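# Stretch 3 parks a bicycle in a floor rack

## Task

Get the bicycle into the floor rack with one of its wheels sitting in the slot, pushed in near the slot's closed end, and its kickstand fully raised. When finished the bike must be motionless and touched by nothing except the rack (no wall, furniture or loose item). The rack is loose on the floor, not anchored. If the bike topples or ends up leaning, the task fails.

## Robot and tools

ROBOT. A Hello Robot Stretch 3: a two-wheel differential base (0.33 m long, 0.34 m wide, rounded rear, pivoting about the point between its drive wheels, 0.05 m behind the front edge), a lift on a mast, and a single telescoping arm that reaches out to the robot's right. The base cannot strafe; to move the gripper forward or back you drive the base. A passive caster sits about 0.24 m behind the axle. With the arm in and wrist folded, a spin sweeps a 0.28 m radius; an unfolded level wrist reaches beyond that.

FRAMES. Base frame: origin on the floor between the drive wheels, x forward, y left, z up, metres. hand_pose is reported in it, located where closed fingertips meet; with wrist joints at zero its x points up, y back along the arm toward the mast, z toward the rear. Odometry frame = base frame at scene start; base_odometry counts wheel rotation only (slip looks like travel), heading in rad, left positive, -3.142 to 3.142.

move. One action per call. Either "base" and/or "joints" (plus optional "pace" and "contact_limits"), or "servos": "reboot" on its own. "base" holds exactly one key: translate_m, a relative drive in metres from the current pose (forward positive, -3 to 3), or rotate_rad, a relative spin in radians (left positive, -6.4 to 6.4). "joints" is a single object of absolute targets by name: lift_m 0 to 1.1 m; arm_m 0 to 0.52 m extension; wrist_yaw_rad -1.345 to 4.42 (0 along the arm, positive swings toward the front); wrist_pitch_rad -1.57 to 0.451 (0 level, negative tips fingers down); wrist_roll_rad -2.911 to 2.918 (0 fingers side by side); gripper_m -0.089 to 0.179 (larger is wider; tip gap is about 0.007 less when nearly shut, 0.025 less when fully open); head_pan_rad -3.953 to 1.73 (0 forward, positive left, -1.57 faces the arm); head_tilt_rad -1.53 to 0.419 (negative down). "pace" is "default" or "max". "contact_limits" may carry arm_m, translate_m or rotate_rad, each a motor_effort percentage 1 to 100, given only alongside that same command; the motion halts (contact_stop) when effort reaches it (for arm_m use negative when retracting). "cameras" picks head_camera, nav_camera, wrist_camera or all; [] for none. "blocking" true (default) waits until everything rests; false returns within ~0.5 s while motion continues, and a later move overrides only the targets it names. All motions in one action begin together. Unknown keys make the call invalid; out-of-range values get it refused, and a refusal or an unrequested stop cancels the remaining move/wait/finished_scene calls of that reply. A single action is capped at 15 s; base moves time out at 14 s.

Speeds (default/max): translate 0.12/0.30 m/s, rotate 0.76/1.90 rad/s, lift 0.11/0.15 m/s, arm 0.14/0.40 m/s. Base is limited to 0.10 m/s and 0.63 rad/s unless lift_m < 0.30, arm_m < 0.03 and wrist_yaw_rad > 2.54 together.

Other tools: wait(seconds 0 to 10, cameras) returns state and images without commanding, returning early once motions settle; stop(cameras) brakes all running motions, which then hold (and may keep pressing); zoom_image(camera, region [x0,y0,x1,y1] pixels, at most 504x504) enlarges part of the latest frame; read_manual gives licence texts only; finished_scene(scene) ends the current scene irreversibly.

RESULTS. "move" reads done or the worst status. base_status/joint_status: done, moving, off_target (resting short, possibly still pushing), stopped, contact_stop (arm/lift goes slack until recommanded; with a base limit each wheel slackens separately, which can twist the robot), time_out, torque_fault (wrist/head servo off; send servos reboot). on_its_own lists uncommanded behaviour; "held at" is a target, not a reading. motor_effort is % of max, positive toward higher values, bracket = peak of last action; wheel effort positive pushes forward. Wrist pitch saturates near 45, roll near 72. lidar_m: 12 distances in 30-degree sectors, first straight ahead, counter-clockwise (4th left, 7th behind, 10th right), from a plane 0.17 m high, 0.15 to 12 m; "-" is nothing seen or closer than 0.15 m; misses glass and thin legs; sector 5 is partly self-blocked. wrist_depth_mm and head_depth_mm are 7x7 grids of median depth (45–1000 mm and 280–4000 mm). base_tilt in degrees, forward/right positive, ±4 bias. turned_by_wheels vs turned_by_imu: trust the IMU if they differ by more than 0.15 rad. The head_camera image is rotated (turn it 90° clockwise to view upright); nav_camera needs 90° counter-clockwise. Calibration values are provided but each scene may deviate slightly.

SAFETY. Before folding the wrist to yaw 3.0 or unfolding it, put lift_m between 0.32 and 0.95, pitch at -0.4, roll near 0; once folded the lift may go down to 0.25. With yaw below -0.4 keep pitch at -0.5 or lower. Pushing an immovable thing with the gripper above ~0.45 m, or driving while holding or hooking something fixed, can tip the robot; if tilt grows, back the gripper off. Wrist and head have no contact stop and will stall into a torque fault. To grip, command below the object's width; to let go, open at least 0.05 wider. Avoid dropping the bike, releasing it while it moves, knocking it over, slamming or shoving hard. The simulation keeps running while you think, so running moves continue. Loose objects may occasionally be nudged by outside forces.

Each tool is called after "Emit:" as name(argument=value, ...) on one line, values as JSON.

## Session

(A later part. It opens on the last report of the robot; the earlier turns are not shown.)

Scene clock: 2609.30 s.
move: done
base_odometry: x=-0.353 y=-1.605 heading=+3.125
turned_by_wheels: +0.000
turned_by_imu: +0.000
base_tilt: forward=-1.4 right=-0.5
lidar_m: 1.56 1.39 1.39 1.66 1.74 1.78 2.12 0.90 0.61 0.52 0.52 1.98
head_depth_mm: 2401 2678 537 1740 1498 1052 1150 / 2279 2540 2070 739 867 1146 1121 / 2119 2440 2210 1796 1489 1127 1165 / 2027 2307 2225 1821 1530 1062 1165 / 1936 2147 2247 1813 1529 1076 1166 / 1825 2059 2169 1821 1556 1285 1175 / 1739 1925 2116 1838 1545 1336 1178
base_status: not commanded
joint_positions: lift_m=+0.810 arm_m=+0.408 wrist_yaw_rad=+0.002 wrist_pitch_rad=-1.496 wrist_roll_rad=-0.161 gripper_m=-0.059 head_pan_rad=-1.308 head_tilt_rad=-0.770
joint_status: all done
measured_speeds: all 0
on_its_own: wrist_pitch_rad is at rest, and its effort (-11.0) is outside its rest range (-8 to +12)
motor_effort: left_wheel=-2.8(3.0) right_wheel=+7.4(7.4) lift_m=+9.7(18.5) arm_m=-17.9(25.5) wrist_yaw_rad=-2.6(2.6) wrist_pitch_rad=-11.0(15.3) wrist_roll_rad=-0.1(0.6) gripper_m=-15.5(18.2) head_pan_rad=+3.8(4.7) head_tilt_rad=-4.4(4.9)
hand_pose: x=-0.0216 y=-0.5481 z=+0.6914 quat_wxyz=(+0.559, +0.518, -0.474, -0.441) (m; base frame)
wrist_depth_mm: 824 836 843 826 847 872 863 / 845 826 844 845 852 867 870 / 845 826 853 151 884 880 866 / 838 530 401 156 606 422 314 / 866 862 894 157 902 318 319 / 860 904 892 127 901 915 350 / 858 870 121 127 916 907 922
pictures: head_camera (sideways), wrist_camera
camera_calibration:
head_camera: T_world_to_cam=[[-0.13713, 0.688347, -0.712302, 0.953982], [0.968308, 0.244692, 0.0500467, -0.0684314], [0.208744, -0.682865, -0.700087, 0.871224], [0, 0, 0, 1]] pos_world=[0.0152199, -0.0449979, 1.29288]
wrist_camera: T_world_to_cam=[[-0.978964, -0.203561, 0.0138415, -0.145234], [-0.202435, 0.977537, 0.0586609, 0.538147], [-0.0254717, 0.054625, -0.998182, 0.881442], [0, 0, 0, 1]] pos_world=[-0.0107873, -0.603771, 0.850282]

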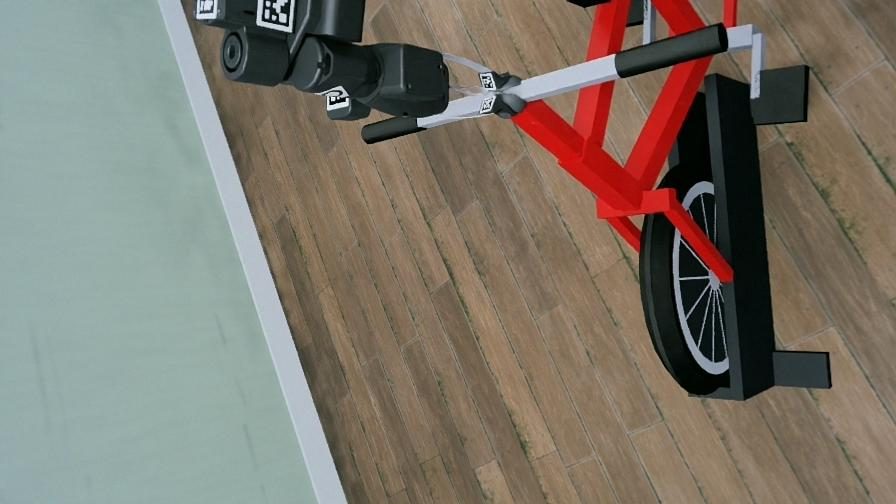

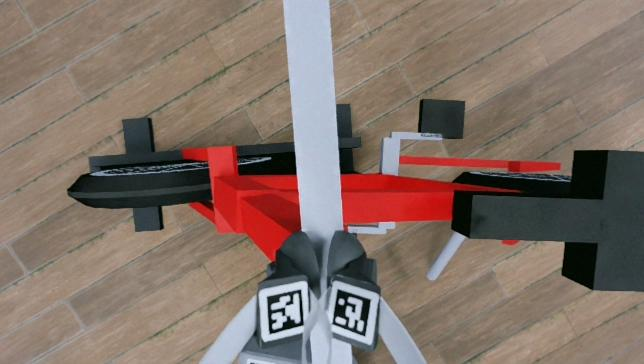

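Emit:
move(joints={"arm_m": 0.422, "gripper_m": -0.02}, cameras=[])

Emit:
move(joints={"gripper_m": 0.09}, cameras=["wrist_camera"])

Emit:
move(joints={"lift_m": 0.93}, cameras=["wrist_camera", "head_camera"])

Scene clock: 2613.83 s.
move: done
base_odometry: x=-0.353 y=-1.605 heading=+3.125
turned_by_wheels: +0.000
turned_by_imu: +0.000
base_tilt: forward=-1.4 right=-0.5
lidar_m: 1.56 1.38 1.39 1.66 1.74 1.78 2.13 0.90 0.61 0.52 0.53 1.98
head_depth_mm: 2400 2613 546 1746 1513 1046 1152 / 2292 2548 2044 759 867 1149 1120 / 2154 2433 2199 1793 1483 1130 1165 / 2010 2315 2220 1807 1521 1062 1165 / 1910 2151 2227 1829 1528 1073 1172 / 1834 2022 2177 1819 1552 1285 1175 / 1729 1919 2120 1827 1533 1337 1182
base_status: not commanded
joint_positions: lift_m=+0.810 arm_m=+0.422 wrist_yaw_rad=+0.002 wrist_pitch_rad=-1.539 wrist_roll_rad=-0.161 gripper_m=-0.020 head_pan_rad=-1.308 head_tilt_rad=-0.770
joint_status: all done
measured_speeds: all 0
motor_effort: left_wheel=-2.9(3.3) right_wheel=+6.5(7.5) lift_m=+14.6(15.6) arm_m=+15.1(20.7) wrist_yaw_rad=-3.5(3.5) wrist_pitch_rad=-3.2(11.1) wrist_roll_rad=+0.2(0.5) gripper_m=-7.5(72.8) head_pan_rad=+3.9(4.5) head_tilt_rad=-4.1(4.9)
hand_pose: x=-0.0216 y=-0.5511 z=+0.6918 quat_wxyz=(+0.548, +0.530, -0.464, -0.450) (m; base frame)
wrist_depth_mm: 809 822 834 814 846 854 849 / 823 826 843 147 844 834 859 / 832 839 847 150 878 850 856 / 862 538 394 155 550 313 312 / 872 896 894 157 898 325 317 / 895 898 126 142 893 926 947 / 930 921 122 169 953 942 948
pictures: none
No camera images: "cameras" was empty.

Scene clock: 2615.47 s.
move: done
base_odometry: x=-0.353 y=-1.605 heading=+3.125
turned_by_wheels: +0.000
turned_by_imu: +0.000
base_tilt: forward=-1.4 right=-0.5
lidar_m: 1.56 1.38 1.39 1.65 1.74 1.78 2.13 0.90 0.61 0.53 0.52 1.98
head_depth_mm: 2424 2612 548 1731 1501 1046 1155 / 2287 2552 2052 815 875 1145 1136 / 2127 2432 2189 1794 1485 1128 1156 / 2015 2308 2212 1809 1529 1063 1163 / 1899 2159 2225 1819 1537 1074 1167 / 1833 2047 2170 1811 1552 1282 1171 / 1727 1954 2127 1831 1557 1330 1177
base_status: not commanded
joint_positions: lift_m=+0.810 arm_m=+0.422 wrist_yaw_rad=+0.002 wrist_pitch_rad=-1.548 wrist_roll_rad=-0.162 gripper_m=+0.090 head_pan_rad=-1.308 head_tilt_rad=-0.770
joint_status: all done
measured_speeds: all 0
motor_effort: left_wheel=-2.5(3.7) right_wheel=+2.8(6.8) lift_m=+26.6(26.6) arm_m=+11.3(14.5) wrist_yaw_rad=-1.5(4.1) wrist_pitch_rad=-1.3(3.2) wrist_roll_rad=+0.5(0.6) gripper_m=+1.1(81.1) head_pan_rad=+3.8(4.6) head_tilt_rad=-4.0(5.0)
hand_pose: x=-0.0217 y=-0.5486 z=+0.6920 quat_wxyz=(+0.545, +0.533, -0.462, -0.453) (m; base frame)
wrist_depth_mm: 786 833 815 141 845 829 825 / 828 822 826 144 849 873 870 / 836 828 872 149 862 883 870 / 867 852 345 154 367 329 309 / 873 867 870 158 886 896 315 / 914 120 918 162 144 930 940 / 927 117 937 167 125 940 966
pictures: wrist_camera
camera_calibration:
wrist_camera: T_world_to_cam=[[-0.978635, -0.205578, 0.00322011, -0.139128], [-0.203986, 0.972777, 0.109981, 0.500433], [-0.025742, 0.106974, -0.993929, 0.90781], [0, 0, 0, 1]] pos_world=[-0.0107054, -0.612523, 0.847708]

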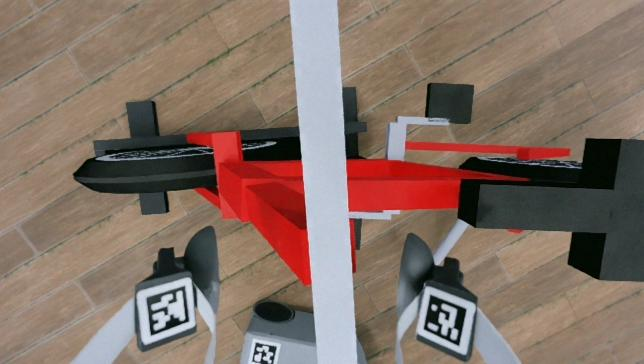

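Scene clock: 2617.40 s.
move: done
base_odometry: x=-0.353 y=-1.605 heading=+3.125
turned_by_wheels: +0.000
turned_by_imu: +0.000
base_tilt: forward=-1.3 right=-0.5
lidar_m: 1.56 1.38 1.39 1.66 1.74 1.78 2.11 0.90 0.61 0.53 0.52 1.98
head_depth_mm: 2256 476 1977 1727 1501 1050 1149 / 2258 2547 2039 1690 873 1144 1137 / 2125 2431 2201 1777 1484 1127 1160 / 2040 2272 2208 1817 1522 1065 1167 / 1911 2165 2226 1809 1530 1077 1170 / 1809 2044 2187 1825 1548 1283 1174 / 1741 1944 2124 1844 1545 1335 1180
base_status: not commanded
joint_positions: lift_m=+0.930 arm_m=+0.422 wrist_yaw_rad=+0.002 wrist_pitch_rad=-1.549 wrist_roll_rad=-0.162 gripper_m=+0.090 head_pan_rad=-1.308 head_tilt_rad=-0.770
joint_status: all done
measured_speeds: all 0
motor_effort: left_wheel=-2.0(2.7) right_wheel=+2.9(3.0) lift_m=+33.9(39.8) arm_m=+9.4(12.2) wrist_yaw_rad=-2.5(3.2) wrist_pitch_rad=-1.3(1.4) wrist_roll_rad=+0.3(0.8) gripper_m=-0.1(1.1) head_pan_rad=+4.0(4.6) head_tilt_rad=-4.4(5.0)
hand_pose: x=-0.0217 y=-0.5484 z=+0.8120 quat_wxyz=(+0.545, +0.533, -0.462, -0.453) (m; base frame)
wrist_depth_mm: 973 949 923 948 922 942 963 / 930 935 936 973 949 989 969 / 968 943 980 273 - 989 989 / - - 997 449 486 434 430 / 979 - - - - - - / - 121 - 975 144 - - / - 117 - 892 125 - -
pictures: head_camera (sideways), wrist_camera
camera_calibration:
head_camera: T_world_to_cam=[[-0.13713, 0.688347, -0.712302, 0.953982], [0.968309, 0.244692, 0.0500467, -0.0684314], [0.208744, -0.682865, -0.700087, 0.871224], [0, 0, 0, 1]] pos_world=[0.0152199, -0.0449979, 1.29288]
wrist_camera: T_world_to_cam=[[-0.978642, -0.205549, 0.00306473, -0.139332], [-0.203954, 0.972699, 0.110725, 0.486392], [-0.0257404, 0.107735, -0.993846, 1.02746], [0, 0, 0, 1]] pos_world=[-0.0107071, -0.612446, 0.967712]

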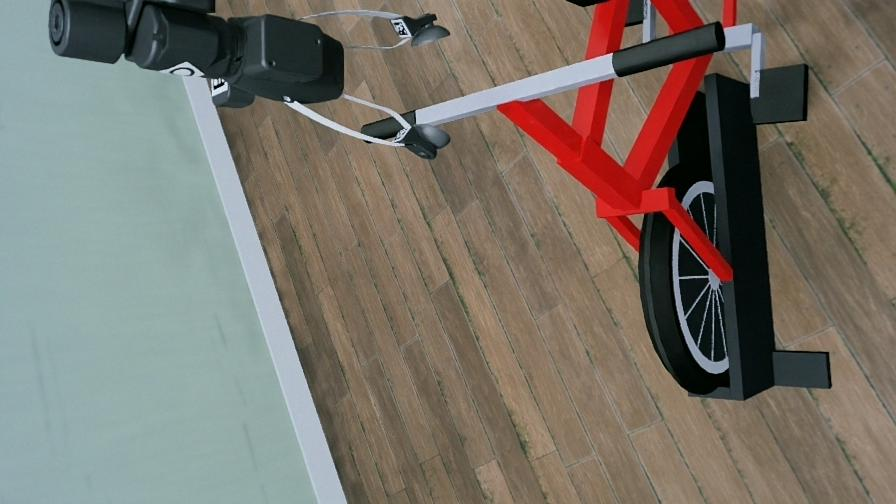

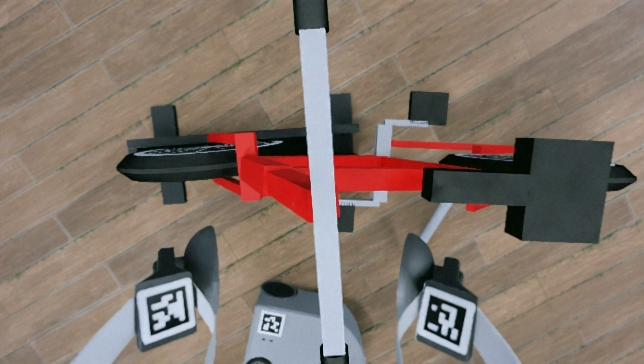

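Emit:
move(joints={"arm_m": 0.05, "wrist_roll_rad": 0.0, "gripper_m": -0.04, "head_pan_rad": -1.57, "head_tilt_rad": -0.88}, cameras=[])

Emit:
move(base={"translate_m": -0.44}, cameras=[])

Emit:
move(base={"rotate_rad": 0.19}, cameras=["head_camera", "wrist_camera"])

Scene clock: 2626.73 s.
move: done
base_odometry: x=-0.353 y=-1.605 heading=+3.125
turned_by_wheels: +0.000
turned_by_imu: +0.000
base_tilt: forward=-1.3 right=-0.5
lidar_m: 1.56 1.39 1.39 1.66 1.74 1.78 2.13 0.90 0.61 0.52 0.53 1.98
head_depth_mm: 2922 2376 - - - 1238 1126 / 2892 2326 - - - 1242 1127 / 2753 2330 2026 - - 433 1136 / 2539 2378 1966 1616 991 1227 1132 / 2316 2378 1962 1667 1029 1214 1142 / 2133 2300 1949 1664 1442 1170 1140 / 1987 2164 1969 1670 1443 1196 1140
base_status: not commanded
joint_positions: lift_m=+0.930 arm_m=+0.050 wrist_yaw_rad=+0.002 wrist_pitch_rad=-1.550 wrist_roll_rad=-0.004 gripper_m=-0.039 head_pan_rad=-1.562 head_tilt_rad=-0.869
joint_status: all done
measured_speeds: all 0
motor_effort: left_wheel=-1.7(2.6) right_wheel=+2.2(3.0) lift_m=+31.0(34.1) arm_m=-15.2(24.7) wrist_yaw_rad=-1.3(3.0) wrist_pitch_rad=-1.0(1.5) wrist_roll_rad=+1.3(2.1) gripper_m=-12.3(85.1) head_pan_rad=-3.0(10.5) head_tilt_rad=-4.9(6.7)
hand_pose: x=-0.0217 y=-0.1761 z=+0.8120 quat_wxyz=(+0.507, +0.496, -0.503, -0.494) (m; base frame)
wrist_depth_mm: 963 935 763 975 976 961 953 / 947 927 949 977 967 968 - / 956 979 955 964 991 - - / 957 991 - 841 - - - / - - 993 862 - - - / - - 125 129 - - - / - - 122 129 - - -
pictures: none
No camera images: "cameras" was empty.

Scene clock: 2632.27 s.
move: done
base_odometry: x=+0.087 y=-1.613 heading=+3.125
turned_by_wheels: +0.000
turned_by_imu: -0.002
base_tilt: forward=-1.3 right=-0.5
lidar_m: 1.93 1.71 1.71 1.64 1.48 1.49 1.77 3.00 0.66 0.51 0.72 0.74
head_depth_mm: 2932 2376 - - - 1255 1122 / 2956 2331 - - - 1239 1131 / 2958 2370 2042 - - 433 1132 / 2807 2331 1974 1648 1100 1245 1134 / 2660 2366 1958 946 1213 1249 1143 / 2463 2394 1959 1664 1153 1254 1144 / 2280 2381 1976 1667 1222 1225 1139
base_status: done
joint_positions: lift_m=+0.930 arm_m=+0.050 wrist_yaw_rad=+0.002 wrist_pitch_rad=-1.550 wrist_roll_rad=-0.004 gripper_m=-0.039 head_pan_rad=-1.562 head_tilt_rad=-0.869
joint_status: not commanded
measured_speeds: all 0
motor_effort: left_wheel=-0.4(6.6) right_wheel=-2.9(6.6) lift_m=+26.9(31.3) arm_m=-12.7(15.5) wrist_yaw_rad=-0.5(2.9) wrist_pitch_rad=-0.9(1.3) wrist_roll_rad=+1.3(1.6) gripper_m=-12.6(13.7) head_pan_rad=-3.5(4.2) head_tilt_rad=-5.3(5.9)
hand_pose: x=-0.0217 y=-0.1761 z=+0.8120 quat_wxyz=(+0.507, +0.496, -0.503, -0.494) (m; base frame)
wrist_depth_mm: 959 740 936 965 950 936 939 / 933 939 982 968 976 991 973 / 957 989 988 991 961 970 - / - 965 - 850 985 - - / - 995 - 846 999 - - / - - 127 130 - - - / - - 122 128 - - -
pictures: none
No camera images: "cameras" was empty.

Scene clock: 2633.53 s.
move: done
base_odometry: x=+0.087 y=-1.613 heading=-2.969
turned_by_wheels: +0.190
turned_by_imu: +0.186
base_tilt: forward=-1.3 right=-0.5
lidar_m: 1.79 1.71 1.76 1.52 1.49 1.52 2.06 3.00 0.61 0.51 0.72 0.84
head_depth_mm: 2876 2380 - - - 1255 1123 / 2761 2338 - - - 1233 1135 / 2681 2322 2015 - - 433 1135 / 2503 2373 2009 942 1275 1233 1138 / 2368 2374 1956 1650 1249 1270 1145 / 2230 2349 1974 1659 1261 1257 1144 / 2094 2279 1930 1624 1181 1284 1144
base_status: done
joint_positions: lift_m=+0.930 arm_m=+0.050 wrist_yaw_rad=+0.002 wrist_pitch_rad=-1.550 wrist_roll_rad=-0.004 gripper_m=-0.039 head_pan_rad=-1.562 head_tilt_rad=-0.869
joint_status: not commanded
measured_speeds: all 0
motor_effort: left_wheel=-3.8(8.5) right_wheel=+4.5(7.3) lift_m=+26.2(27.8) arm_m=-12.4(13.4) wrist_yaw_rad=-0.5(2.7) wrist_pitch_rad=-1.1(1.3) wrist_roll_rad=+1.1(1.6) gripper_m=-11.6(13.5) head_pan_rad=-3.3(4.0) head_tilt_rad=-5.0(5.5)
hand_pose: x=-0.0217 y=-0.1761 z=+0.8120 quat_wxyz=(+0.507, +0.496, -0.503, -0.494) (m; base frame)
wrist_depth_mm: 943 943 924 950 946 982 957 / 950 997 993 995 986 979 976 / 934 976 980 971 978 963 966 / 972 - - 846 999 - - / 996 - - 845 - - - / - - 126 130 - - - / - - 122 128 - - -
pictures: head_camera (sideways), wrist_camera
camera_calibration:
head_camera: T_world_to_cam=[[0.039602, 0.767397, -0.639948, 0.858621], [0.998769, -0.0112583, 0.0483066, -0.0663454], [0.0298656, -0.641074, -0.766898, 0.959202], [0, 0, 0, 1]] pos_world=[0.00361349, -0.044731, 1.28829]
wrist_camera: T_world_to_cam=[[-0.998799, -0.0489889, -0.000202106, -0.0330227], [-0.0487082, 0.992616, 0.11109, 0.130862], [-0.00524156, 0.110966, -0.99381, 0.988365], [0, 0, 0, 1]] pos_world=[-0.0214284, -0.241188, 0.967703]

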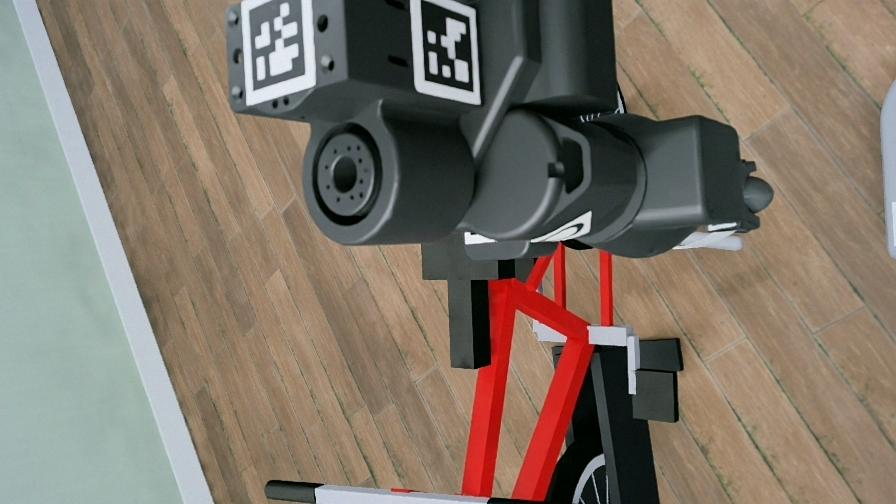

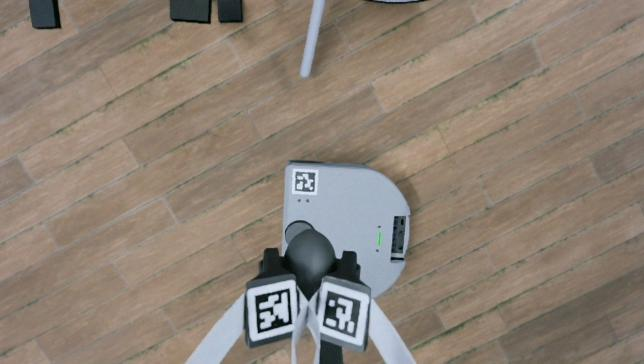

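Emit:
move(joints={"lift_m": 0.4, "arm_m": 0.1, "wrist_yaw_rad": 1.2, "wrist_pitch_rad": -0.5}, cameras=["head_camera"])

Emit:
move(joints={"lift_m": 0.12, "wrist_pitch_rad": -0.4}, cameras=["head_camera", "wrist_camera"])

Scene clock: 2649.77 s.
move: done
base_odometry: x=+0.087 y=-1.613 heading=-2.969
turned_by_wheels: +0.000
turned_by_imu: +0.000
base_tilt: forward=-1.3 right=-0.4
lidar_m: 1.79 1.71 1.76 1.52 1.48 1.53 2.05 3.00 0.61 0.51 0.72 0.84
head_depth_mm: 2910 2313 1907 1633 1368 1254 1123 / 2741 2320 1925 1634 1156 1236 592 / 2633 2366 1944 1642 1148 701 1114 / 2507 2343 1948 942 1353 1163 1122 / 2357 2375 1963 1654 1239 1272 1137 / 2233 2361 1956 1677 1265 1238 1144 / 2091 2288 1913 1630 1190 1277 1142
base_status: not commanded
joint_positions: lift_m=+0.400 arm_m=+0.100 wrist_yaw_rad=+1.198 wrist_pitch_rad=-0.520 wrist_roll_rad=-0.003 gripper_m=-0.039 head_pan_rad=-1.562 head_tilt_rad=-0.869
joint_status: all done
measured_speeds: all 0
motor_effort: left_wheel=-4.1(4.5) right_wheel=+4.3(4.6) lift_m=+18.6(23.4) arm_m=+12.4(23.6) wrist_yaw_rad=+1.7(4.1) wrist_pitch_rad=+3.3(5.7) wrist_roll_rad=+0.8(1.4) gripper_m=-13.3(13.6) head_pan_rad=-3.6(4.2) head_tilt_rad=-4.7(5.7)
hand_pose: x=+0.1746 y=-0.3217 z=+0.3906 quat_wxyz=(+0.668, +0.535, -0.461, +0.236) (m; base frame)
wrist_depth_mm: - - - - - 396 - / - - - - 478 393 - / 991 1000 - - 528 383 - / 817 807 856 816 531 387 936 / 684 683 693 731 506 522 749 / 597 602 586 130 384 430 356 / 516 533 121 522 538 336 339
pictures: head_camera (sideways)
camera_calibration:
head_camera: T_world_to_cam=[[0.0396027, 0.767397, -0.639948, 0.858621], [0.998769, -0.0112591, 0.0483066, -0.0663454], [0.029865, -0.641074, -0.766898, 0.959202], [0, 0, 0, 1]] pos_world=[0.00361345, -0.044731, 1.28829]

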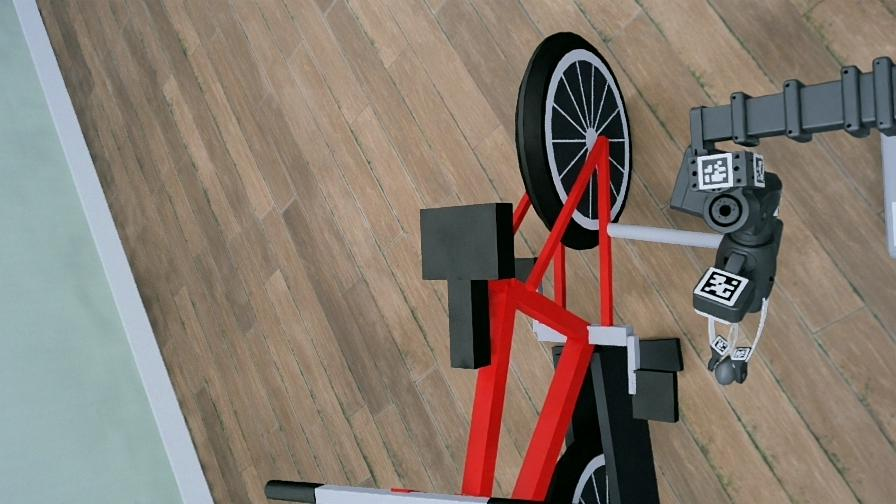

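Scene clock: 2653.13 s.
move: done
base_odometry: x=+0.087 y=-1.613 heading=-2.969
turned_by_wheels: +0.000
turned_by_imu: +0.000
base_tilt: forward=-1.3 right=-0.5
lidar_m: 1.78 1.70 1.76 1.53 1.49 1.53 2.06 3.01 0.61 0.51 0.72 0.84
head_depth_mm: 2874 2332 1915 1630 1364 1246 1125 / 2772 2334 1921 1629 1158 1265 1111 / 2664 2348 1913 1643 1150 1261 915 / 2509 2345 1946 945 1357 1252 1088 / 2357 2359 1955 1662 1241 1276 1120 / 2225 2360 1944 1670 1265 1248 1144 / 2113 2295 1930 1643 1178 1275 1151
base_status: not commanded
joint_positions: lift_m=+0.120 arm_m=+0.100 wrist_yaw_rad=+1.198 wrist_pitch_rad=-0.421 wrist_roll_rad=-0.003 gripper_m=-0.039 head_pan_rad=-1.562 head_tilt_rad=-0.869
joint_status: all done
measured_speeds: all 0
motor_effort: left_wheel=-3.7(4.5) right_wheel=+4.6(4.6) lift_m=+19.5(26.1) arm_m=+9.4(12.9) wrist_yaw_rad=+1.7(3.0) wrist_pitch_rad=+3.9(5.3) wrist_roll_rad=+0.7(1.2) gripper_m=-12.1(13.5) head_pan_rad=-3.0(4.1) head_tilt_rad=-4.9(5.7)
hand_pose: x=+0.1872 y=-0.3267 z=+0.1320 quat_wxyz=(+0.655, +0.511, -0.486, +0.269) (m; base frame)
wrist_depth_mm: - - - - 461 362 - / 793 797 862 891 - 203 207 / 561 586 594 616 - 353 302 / 443 450 460 475 487 362 305 / 363 365 379 400 391 381 326 / 304 312 302 129 328 322 331 / 265 271 121 128 274 286 290
pictures: head_camera (sideways), wrist_camera
camera_calibration:
head_camera: T_world_to_cam=[[0.0396028, 0.767397, -0.639948, 0.858621], [0.998769, -0.0112593, 0.0483066, -0.0663454], [0.0298649, -0.641074, -0.766898, 0.959202], [0, 0, 0, 1]] pos_world=[0.00361345, -0.044731, 1.28829]
wrist_camera: T_world_to_cam=[[-0.344504, -0.937843, 0.0420424, -0.250333], [-0.50555, 0.147599, -0.850078, 0.302403], [0.791035, -0.31411, -0.524975, -0.0194771], [0, 0, 0, 1]] pos_world=[0.0820464, -0.285525, 0.257366]

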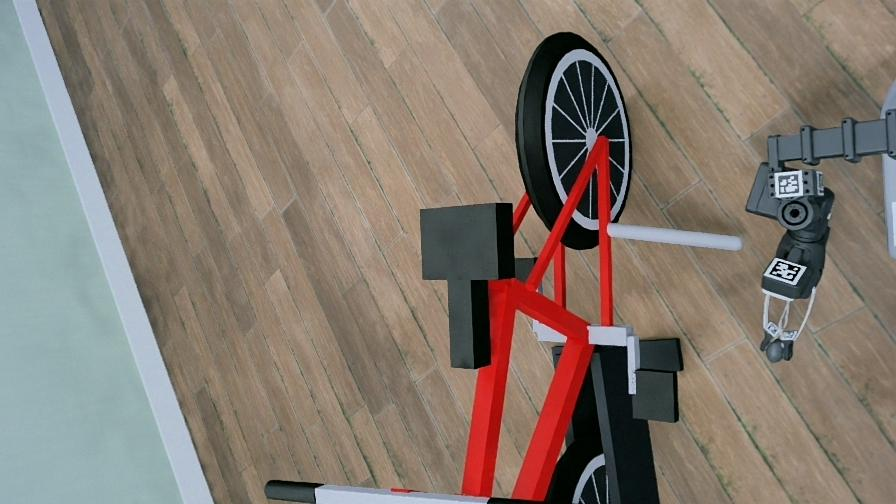

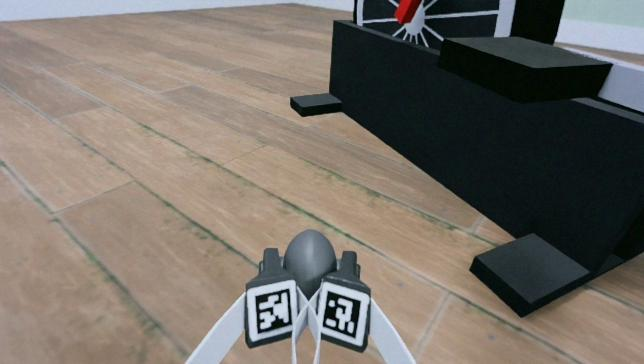

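Emit:
move(joints={"lift_m": 0.058}, cameras=["wrist_camera"])

Emit:
move(joints={"wrist_yaw_rad": -0.8}, pace="max", cameras=["head_camera", "wrist_camera"])

Scene clock: 2660.43 s.
move: done
base_odometry: x=+0.087 y=-1.613 heading=-2.969
turned_by_wheels: +0.000
turned_by_imu: +0.000
base_tilt: forward=-1.3 right=-0.4
lidar_m: 1.78 1.71 1.77 1.52 1.49 1.53 2.07 3.01 0.61 0.61 0.72 0.84
head_depth_mm: 2895 2310 1894 1623 1368 1251 1127 / 2739 2312 1914 1619 1158 1258 1128 / 2686 2355 1934 1639 1148 1255 949 / 2508 2368 1964 943 1359 1251 1091 / 2341 2373 1951 1653 1245 1277 1111 / 2233 2348 1948 1657 1267 1257 1148 / 2118 2264 1917 1633 1182 1279 1145
base_status: not commanded
joint_positions: lift_m=+0.058 arm_m=+0.100 wrist_yaw_rad=+1.198 wrist_pitch_rad=-0.420 wrist_roll_rad=-0.003 gripper_m=-0.039 head_pan_rad=-1.562 head_tilt_rad=-0.869
joint_status: all done
measured_speeds: all 0
motor_effort: left_wheel=-4.3(4.4) right_wheel=+4.3(4.5) lift_m=+18.7(21.8) arm_m=+6.9(8.1) wrist_yaw_rad=+1.5(2.4) wrist_pitch_rad=+3.7(3.9) wrist_roll_rad=+0.6(1.2) gripper_m=-12.6(13.4) head_pan_rad=-2.5(3.8) head_tilt_rad=-5.2(5.5)
hand_pose: x=+0.1873 y=-0.3267 z=+0.0702 quat_wxyz=(+0.655, +0.511, -0.487, +0.269) (m; base frame)
wrist_depth_mm: 970 - - - - 349 314 / 602 613 641 632 - 348 291 / 422 443 457 470 468 350 295 / 333 341 349 359 368 359 307 / 271 276 281 297 294 289 288 / 229 233 230 130 247 253 256 / 199 204 122 197 207 215 220
pictures: wrist_camera
camera_calibration:
wrist_camera: T_world_to_cam=[[-0.344486, -0.937849, 0.0420541, -0.24773], [-0.505111, 0.147403, -0.850374, 0.249725], [0.791324, -0.314183, -0.524496, -0.0521274], [0, 0, 0, 1]] pos_world=[0.0820488, -0.285521, 0.195437]

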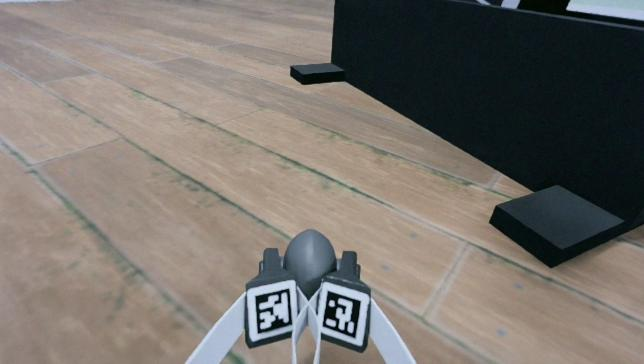

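Scene clock: 2662.23 s.
move: done
base_odometry: x=+0.087 y=-1.613 heading=-2.968
turned_by_wheels: +0.000
turned_by_imu: +0.000
base_tilt: forward=-1.3 right=-0.4
lidar_m: 1.79 1.71 1.76 1.53 1.49 1.53 2.06 0.85 0.64 0.67 0.67 2.34
head_depth_mm: 2869 2311 1907 1044 1295 1238 1127 / 2774 2347 1918 1559 1263 1255 1127 / 2673 2327 1832 1536 1189 1258 926 / 2530 2350 1946 1107 1343 1270 1119 / 2371 2386 1944 1650 1233 1272 1138 / 2204 2372 1956 1665 1218 1269 1145 / 2098 2284 1967 1660 1316 1281 1151
base_status: not commanded
joint_positions: lift_m=+0.058 arm_m=+0.100 wrist_yaw_rad=-0.798 wrist_pitch_rad=-0.422 wrist_roll_rad=-0.003 gripper_m=-0.040 head_pan_rad=-1.562 head_tilt_rad=-0.869
joint_status: all done
measured_speeds: all 0
motor_effort: left_wheel=+0.0(6.8) right_wheel=+0.5(17.8) lift_m=+33.7(34.0) arm_m=+4.9(7.2) wrist_yaw_rad=-2.2(51.0) wrist_pitch_rad=+4.2(12.4) wrist_roll_rad=+0.4(1.0) gripper_m=-12.7(13.6) head_pan_rad=-3.5(4.3) head_tilt_rad=-4.2(5.6)
hand_pose: x=-0.1818 y=-0.4012 z=+0.0699 quat_wxyz=(+0.581, -0.131, -0.694, -0.405) (m; base frame)
wrist_depth_mm: 981 - - 391 427 - - / 592 606 646 565 274 739 813 / 426 438 449 470 482 468 525 / 332 335 352 357 367 378 388 / 274 275 286 298 296 302 311 / 230 235 231 129 250 253 255 / 199 203 122 196 208 216 218
pictures: head_camera (sideways), wrist_camera
camera_calibration:
head_camera: T_world_to_cam=[[0.0396165, 0.767702, -0.639581, 0.858143], [0.998769, -0.0113038, 0.0482969, -0.0663329], [0.029848, -0.640707, -0.767205, 0.959601], [0, 0, 0, 1]] pos_world=[0.00361243, -0.0447245, 1.28827]
wrist_camera: T_world_to_cam=[[-0.712143, 0.700795, 0.041687, 0.145864], [0.343722, 0.399833, -0.849699, 0.329563], [-0.612133, -0.590779, -0.525617, -0.149682], [0, 0, 0, 1]] pos_world=[-0.101027, -0.32242, 0.195273]

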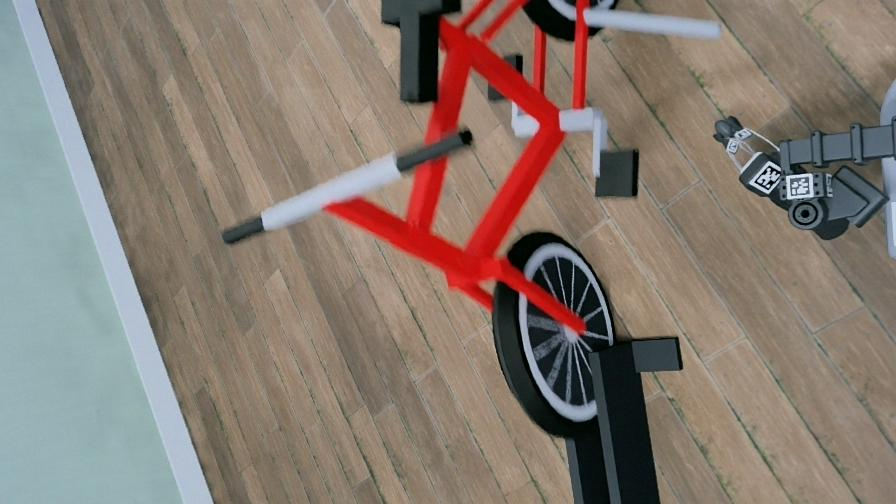

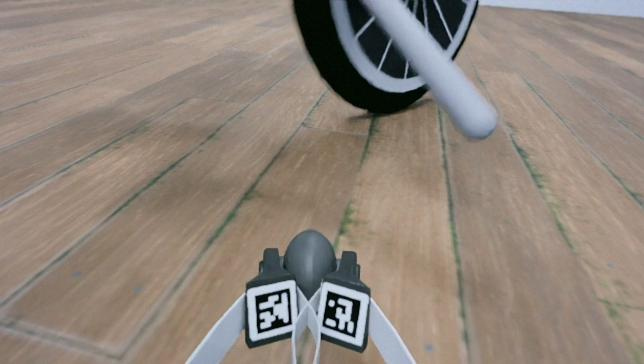

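Emit:
wait(seconds=1, cameras=["head_camera", "nav_camera", "wrist_camera"])

Scene clock: 2665.27 s.
base_odometry: x=+0.087 y=-1.613 heading=-2.968
turned_by_wheels: +0.000
turned_by_imu: +0.000
base_tilt: forward=-1.3 right=-0.5
lidar_m: 1.78 1.71 1.76 1.52 1.49 1.52 2.06 1.14 1.05 2.37 2.27 2.34
head_depth_mm: 2913 2298 1688 1532 1407 1259 1124 / 2769 2328 1828 1561 1411 1248 1127 / 2660 2317 1879 1542 1426 1263 928 / 2509 2344 1939 1354 1427 1265 1123 / 2374 2367 1937 1662 1438 1270 1135 / 2213 2352 1959 1656 1315 1279 1146 / 2076 2272 1971 1667 1307 1279 1140
base_status: not commanded
joint_positions: lift_m=+0.058 arm_m=+0.100 wrist_yaw_rad=-0.798 wrist_pitch_rad=-0.421 wrist_roll_rad=-0.003 gripper_m=-0.040 head_pan_rad=-1.562 head_tilt_rad=-0.869
joint_status: all done
measured_speeds: all 0
motor_effort: left_wheel=-0.6(6.8) right_wheel=+0.7(17.8) lift_m=+33.4(34.0) arm_m=+2.6(7.2) wrist_yaw_rad=-1.2(51.0) wrist_pitch_rad=+4.0(12.4) wrist_roll_rad=+0.5(1.0) gripper_m=-12.0(13.6) head_pan_rad=-3.0(4.3) head_tilt_rad=-4.4(5.6)
hand_pose: x=-0.1818 y=-0.4012 z=+0.0699 quat_wxyz=(+0.581, -0.131, -0.694, -0.405) (m; base frame)
wrist_depth_mm: 940 - 872 - - - - / 580 609 649 676 726 749 829 / 423 437 450 464 494 508 533 / 334 337 348 361 367 384 386 / 274 281 284 297 296 302 311 / 230 234 229 129 249 252 257 / 199 202 121 197 207 216 217
wait: 1.00 s; at rest from the start
pictures: head_camera (sideways), nav_camera (sideways), wrist_camera
camera_calibration:
head_camera: T_world_to_cam=[[0.0396157, 0.767702, -0.639581, 0.858143], [0.998769, -0.0113027, 0.048297, -0.0663329], [0.0298487, -0.640708, -0.767205, 0.9596], [0, 0, 0, 1]] pos_world=[0.00361248, -0.0447245, 1.28827]
nav_camera: T_world_to_cam=[[0.0108761, -0.767075, 0.641465, -0.791011], [-0.998109, -0.0471448, -0.0394536, 0.11], [0.0605057, -0.639823, -0.766137, 0.952713], [0, 0, 0, 1]] pos_world=[0.0607501, 0.00798854, 1.24165]
wrist_camera: T_world_to_cam=[[-0.71207, 0.700869, 0.0416892, 0.145883], [0.343701, 0.399739, -0.849752, 0.32956], [-0.61223, -0.590754, -0.525532, -0.149688], [0, 0, 0, 1]] pos_world=[-0.101035, -0.322412, 0.195297]

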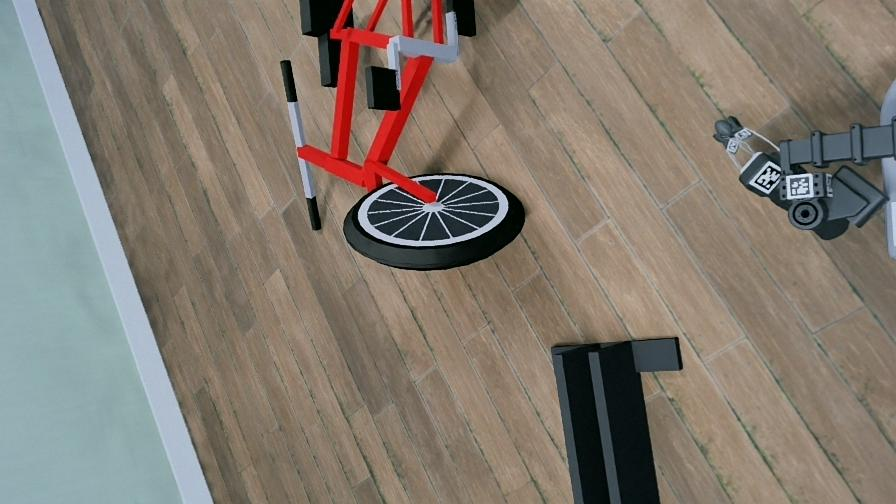

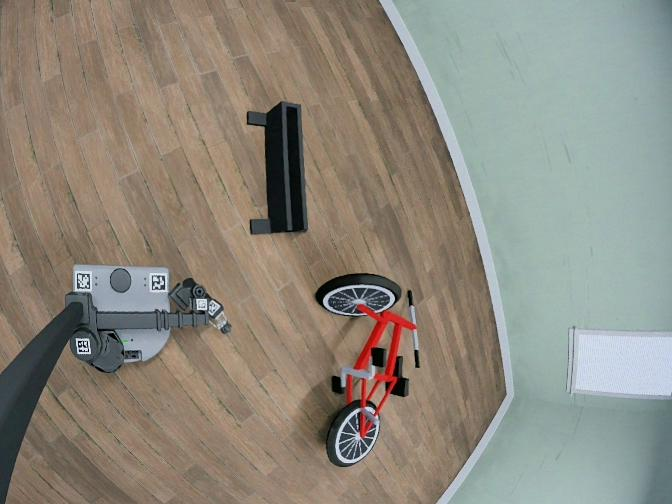

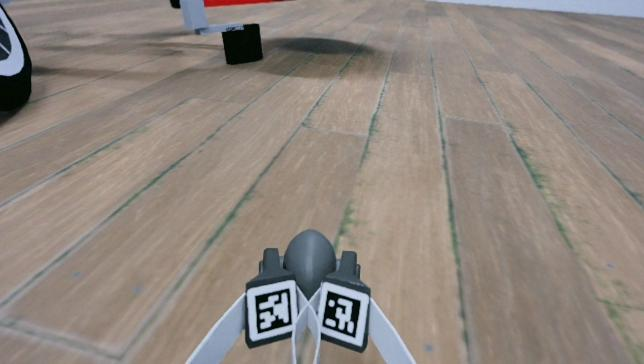

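Emit:
move(joints={"lift_m": 0.35, "head_pan_rad": -2.1, "head_tilt_rad": -0.6}, cameras=["head_camera", "nav_camera"])

Scene clock: 2670.77 s.
move: done
base_odometry: x=+0.087 y=-1.613 heading=-2.968
turned_by_wheels: +0.000
turned_by_imu: +0.000
base_tilt: forward=-1.3 right=-0.5
lidar_m: 1.78 1.71 1.77 1.52 1.49 1.53 2.06 1.14 1.05 0.79 2.26 2.34
head_depth_mm: 2610 2850 2870 2168 1726 1440 1229 / 2726 2995 2914 2170 1643 1438 1236 / 2844 3169 2929 2199 1607 1453 1237 / 2959 3307 2952 2199 1620 1461 1241 / 3074 3503 2987 2202 1629 1466 1247 / 3143 3461 3013 2223 1685 1432 1251 / 2845 3005 2983 2273 1694 1215 1258
base_status: not commanded
joint_positions: lift_m=+0.350 arm_m=+0.100 wrist_yaw_rad=-0.798 wrist_pitch_rad=-0.420 wrist_roll_rad=-0.003 gripper_m=-0.040 head_pan_rad=-2.092 head_tilt_rad=-0.606
joint_status: all done
measured_speeds: all 0
motor_effort: left_wheel=-0.2(1.1) right_wheel=+0.5(0.9) lift_m=+34.3(39.6) arm_m=-1.6(2.3) wrist_yaw_rad=-1.7(2.8) wrist_pitch_rad=+3.7(4.1) wrist_roll_rad=+0.4(1.0) gripper_m=-12.3(13.3) head_pan_rad=-3.6(5.8) head_tilt_rad=+2.7(4.2)
hand_pose: x=-0.1820 y=-0.4013 z=+0.3622 quat_wxyz=(+0.581, -0.132, -0.694, -0.405) (m; base frame)
wrist_depth_mm: - - - - - - - / - 995 - - - - - / 859 909 999 - - - - / 614 874 893 930 932 974 999 / 512 705 708 781 760 781 797 / 557 595 601 130 634 635 666 / 508 513 121 506 522 546 569
pictures: head_camera (sideways), nav_camera (sideways)
camera_calibration:
head_camera: T_world_to_cam=[[0.326119, 0.475149, -0.817239, 1.08794], [0.862756, -0.502953, 0.0518621, -0.0701618], [-0.386391, -0.721991, -0.573961, 0.710788], [0, 0, 0, 1]] pos_world=[-0.0196226, -0.0390373, 1.30071]
nav_camera: T_world_to_cam=[[-0.281991, -0.499703, 0.81901, -1.02062], [-0.889573, 0.455926, -0.0281115, 0.094583], [-0.359361, -0.736497, -0.57309, 0.704179], [0, 0, 0, 1]] pos_world=[0.0493873, -0.0345046, 1.24211]

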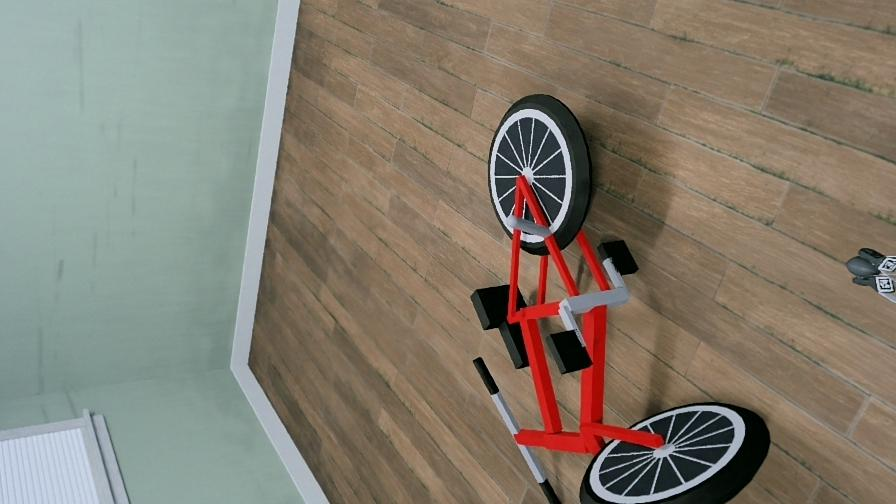

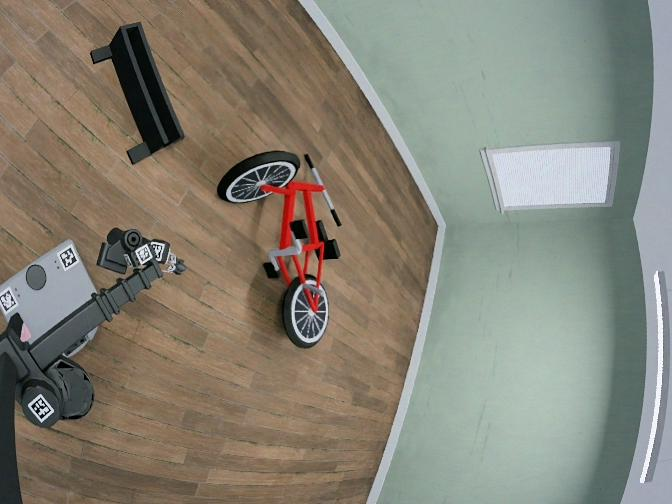

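Emit:
zoom_image(camera="head_camera", region=[450, 80, 700, 400])

Scaled by 1.575 from the camera's 896x504 image, which has a finer 1280x720 frame.

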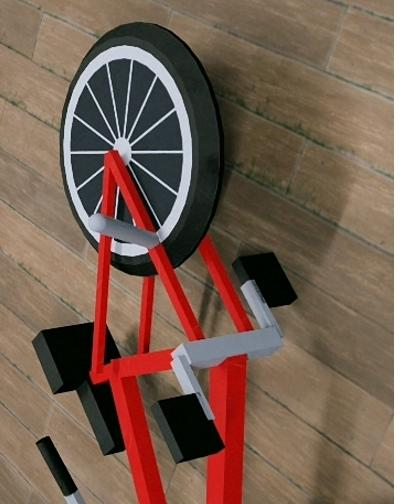

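Emit:
move(base={"translate_m": 0.47}, joints={"lift_m": 0.6, "arm_m": 0.1, "wrist_yaw_rad": 0.0, "wrist_pitch_rad": -1.57, "wrist_roll_rad": -1.57, "gripper_m": 0.179, "head_pan_rad": -1.57, "head_tilt_rad": -0.8}, cameras=[])

Emit:
move(joints={"arm_m": 0.48, "lift_m": 0.5}, cameras=["head_camera", "wrist_camera"])

Scene clock: 2722.87 s.
move: done
base_odometry: x=-0.376 y=-1.694 heading=-2.969
turned_by_wheels: +0.000
turned_by_imu: +0.002
base_tilt: forward=-1.3 right=-0.5
lidar_m: 1.37 1.31 1.35 1.77 1.73 1.78 2.40 1.39 0.93 2.12 2.02 1.90
head_depth_mm: 2715 2664 2131 1664 1484 1287 421 / 2551 2696 2104 1754 1493 482 490 / 2356 2592 2127 1761 1494 484 561 / 2193 2487 2169 1765 1515 1239 583 / 2062 2329 2172 1791 1516 1251 1141 / 1938 2183 2201 1785 1526 1261 1164 / 1829 2055 2172 1798 1531 1315 1171
base_status: done
joint_positions: lift_m=+0.600 arm_m=+0.100 wrist_yaw_rad=-0.002 wrist_pitch_rad=-1.547 wrist_roll_rad=-1.565 gripper_m=+0.179 head_pan_rad=-1.578 head_tilt_rad=-0.790
joint_status: all done
joint sent to its limit — wrist_pitch_rad, lower limit.
measured_speeds: all 0
motor_effort: left_wheel=-0.4(5.0) right_wheel=+3.2(7.2) lift_m=+33.2(38.9) arm_m=-10.2(13.7) wrist_yaw_rad=+2.0(4.2) wrist_pitch_rad=-1.8(3.3) wrist_roll_rad=-1.7(3.0) gripper_m=+0.6(82.9) head_pan_rad=+4.0(6.3) head_tilt_rad=-4.6(5.5)
hand_pose: x=-0.0213 y=-0.2271 z=+0.4820 quat_wxyz=(+0.715, +0.699, -0.003, -0.003) (m; base frame)
wrist_depth_mm: 612 612 607 618 624 607 479 / 614 627 614 639 642 647 479 / 475 476 493 666 655 665 507 / 480 475 483 659 667 672 536 / 490 499 497 677 674 688 549 / 132 502 514 693 685 137 529 / 118 683 724 705 720 120 112
pictures: none
No camera images: "cameras" was empty.

Scene clock: 2726.87 s.
move: done
base_odometry: x=-0.376 y=-1.694 heading=-2.969
turned_by_wheels: +0.000
turned_by_imu: +0.000
base_tilt: forward=-1.4 right=-0.4
lidar_m: 1.37 1.31 1.35 1.78 1.73 1.78 2.40 1.39 0.93 2.11 2.02 1.90
head_depth_mm: 2740 2628 2118 1655 1479 1297 1128 / 2483 2680 2133 1751 1458 582 522 / 2358 2585 2126 823 1303 1258 1153 / 2189 2487 2124 1661 1442 1256 1162 / 2071 2302 2176 1790 1500 1249 1163 / 1937 2179 2160 1790 1529 1270 1168 / 1835 2047 2158 1806 1532 1328 1167
base_status: not commanded
joint_positions: lift_m=+0.500 arm_m=+0.480 wrist_yaw_rad=-0.002 wrist_pitch_rad=-1.548 wrist_roll_rad=-1.566 gripper_m=+0.179 head_pan_rad=-1.578 head_tilt_rad=-0.790
joint_status: all done
measured_speeds: all 0
motor_effort: left_wheel=-0.6(1.4) right_wheel=+3.3(3.5) lift_m=+18.8(29.0) arm_m=+15.9(23.0) wrist_yaw_rad=+2.1(3.0) wrist_pitch_rad=-1.4(1.8) wrist_roll_rad=-1.8(2.1) gripper_m=+0.3(1.7) head_pan_rad=+3.9(4.6) head_tilt_rad=-4.7(5.2)
hand_pose: x=-0.0213 y=-0.6069 z=+0.3820 quat_wxyz=(+0.715, +0.699, -0.002, -0.003) (m; base frame)
wrist_depth_mm: 512 517 516 513 518 517 534 / 517 520 534 509 536 537 542 / 531 527 542 535 540 544 547 / 545 544 547 544 558 549 566 / 548 555 561 559 574 572 561 / 132 559 568 571 574 137 593 / 118 572 585 596 597 119 112
pictures: head_camera (sideways), wrist_camera
camera_calibration:
head_camera: T_world_to_cam=[[0.0516033, 0.713699, -0.698549, 0.934908], [0.998485, -0.0235091, 0.0497413, -0.0682166], [0.0190781, -0.700058, -0.713831, 0.890256], [0, 0, 0, 1]] pos_world=[0.00288452, -0.0456158, 1.29197]
wrist_camera: T_world_to_cam=[[0.036279, -0.999133, 0.0204073, -0.616296], [-0.990642, -0.033267, 0.132372, -0.0446], [-0.131578, -0.0250187, -0.99099, 0.522479], [0, 0, 0, 1]] pos_world=[0.0469229, -0.604174, 0.536252]

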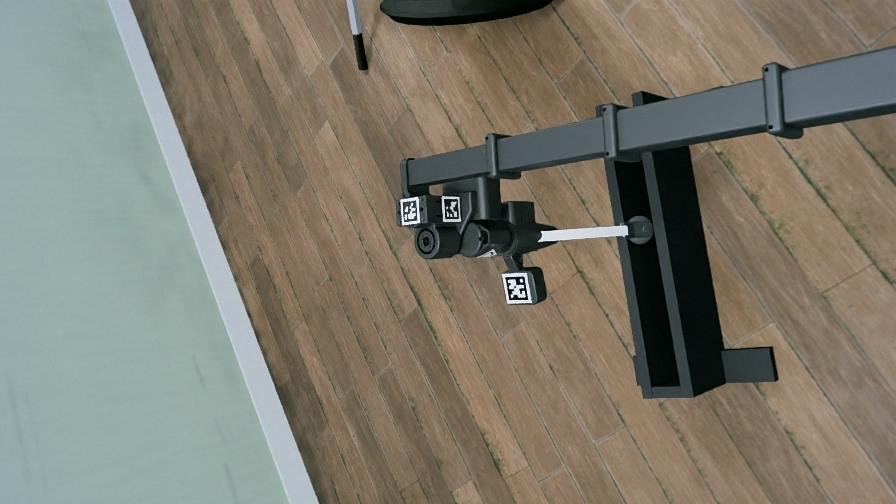

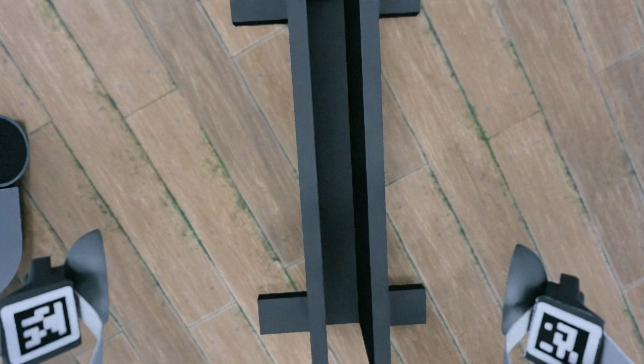

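Emit:
move(base={"translate_m": 0.045}, joints={"arm_m": 0.52, "lift_m": 0.35, "wrist_roll_rad": -1.62}, cameras=["wrist_camera"])

Scene clock: 2736.50 s.
move: done
base_odometry: x=-0.420 y=-1.701 heading=-2.969
turned_by_wheels: +0.000
turned_by_imu: +0.000
base_tilt: forward=-1.4 right=-0.5
lidar_m: 1.33 1.27 1.31 1.77 1.76 1.80 2.43 1.42 0.95 2.09 2.00 1.84
head_depth_mm: 2661 2643 2125 1740 1482 1292 1152 / 2490 2683 2133 1750 1500 1254 647 / 2322 2560 2158 1768 960 1243 1152 / 2169 2424 2152 1788 1236 1258 1157 / 2034 2296 2148 1774 1514 1252 1163 / 1932 2138 2192 1783 1509 1301 1167 / 1814 2018 2126 1811 1524 1334 1173
base_status: done
joint_positions: lift_m=+0.350 arm_m=+0.518 wrist_yaw_rad=-0.002 wrist_pitch_rad=-1.548 wrist_roll_rad=-1.615 gripper_m=+0.179 head_pan_rad=-1.578 head_tilt_rad=-0.790
joint_status: all done
joint sent to its limit — arm_m, upper limit.
measured_speeds: all 0
motor_effort: left_wheel=-0.2(4.5) right_wheel=+3.3(7.9) lift_m=+18.9(23.0) arm_m=+15.5(21.9) wrist_yaw_rad=+0.8(3.4) wrist_pitch_rad=-1.4(1.8) wrist_roll_rad=-1.8(2.8) gripper_m=-0.2(1.5) head_pan_rad=+4.2(4.7) head_tilt_rad=-4.6(5.1)
hand_pose: x=-0.0213 y=-0.6444 z=+0.2320 quat_wxyz=(+0.715, +0.699, +0.015, +0.015) (m; base frame)
wrist_depth_mm: 366 369 311 365 378 380 376 / 374 378 301 366 385 384 388 / 380 386 298 380 393 393 392 / 390 392 295 395 397 403 400 / 403 397 289 391 405 406 408 / 128 408 404 397 415 138 420 / 118 419 415 410 422 120 112
pictures: wrist_camera
camera_calibration:
wrist_camera: T_world_to_cam=[[0.08555, -0.99613, 0.0201749, -0.647648], [-0.987647, -0.0821187, 0.133453, -0.0576486], [-0.131279, -0.0313426, -0.99085, 0.3688], [0, 0, 0, 1]] pos_world=[0.0468857, -0.638316, 0.386185]

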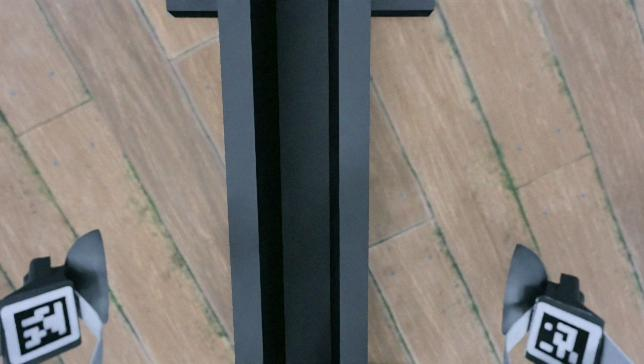

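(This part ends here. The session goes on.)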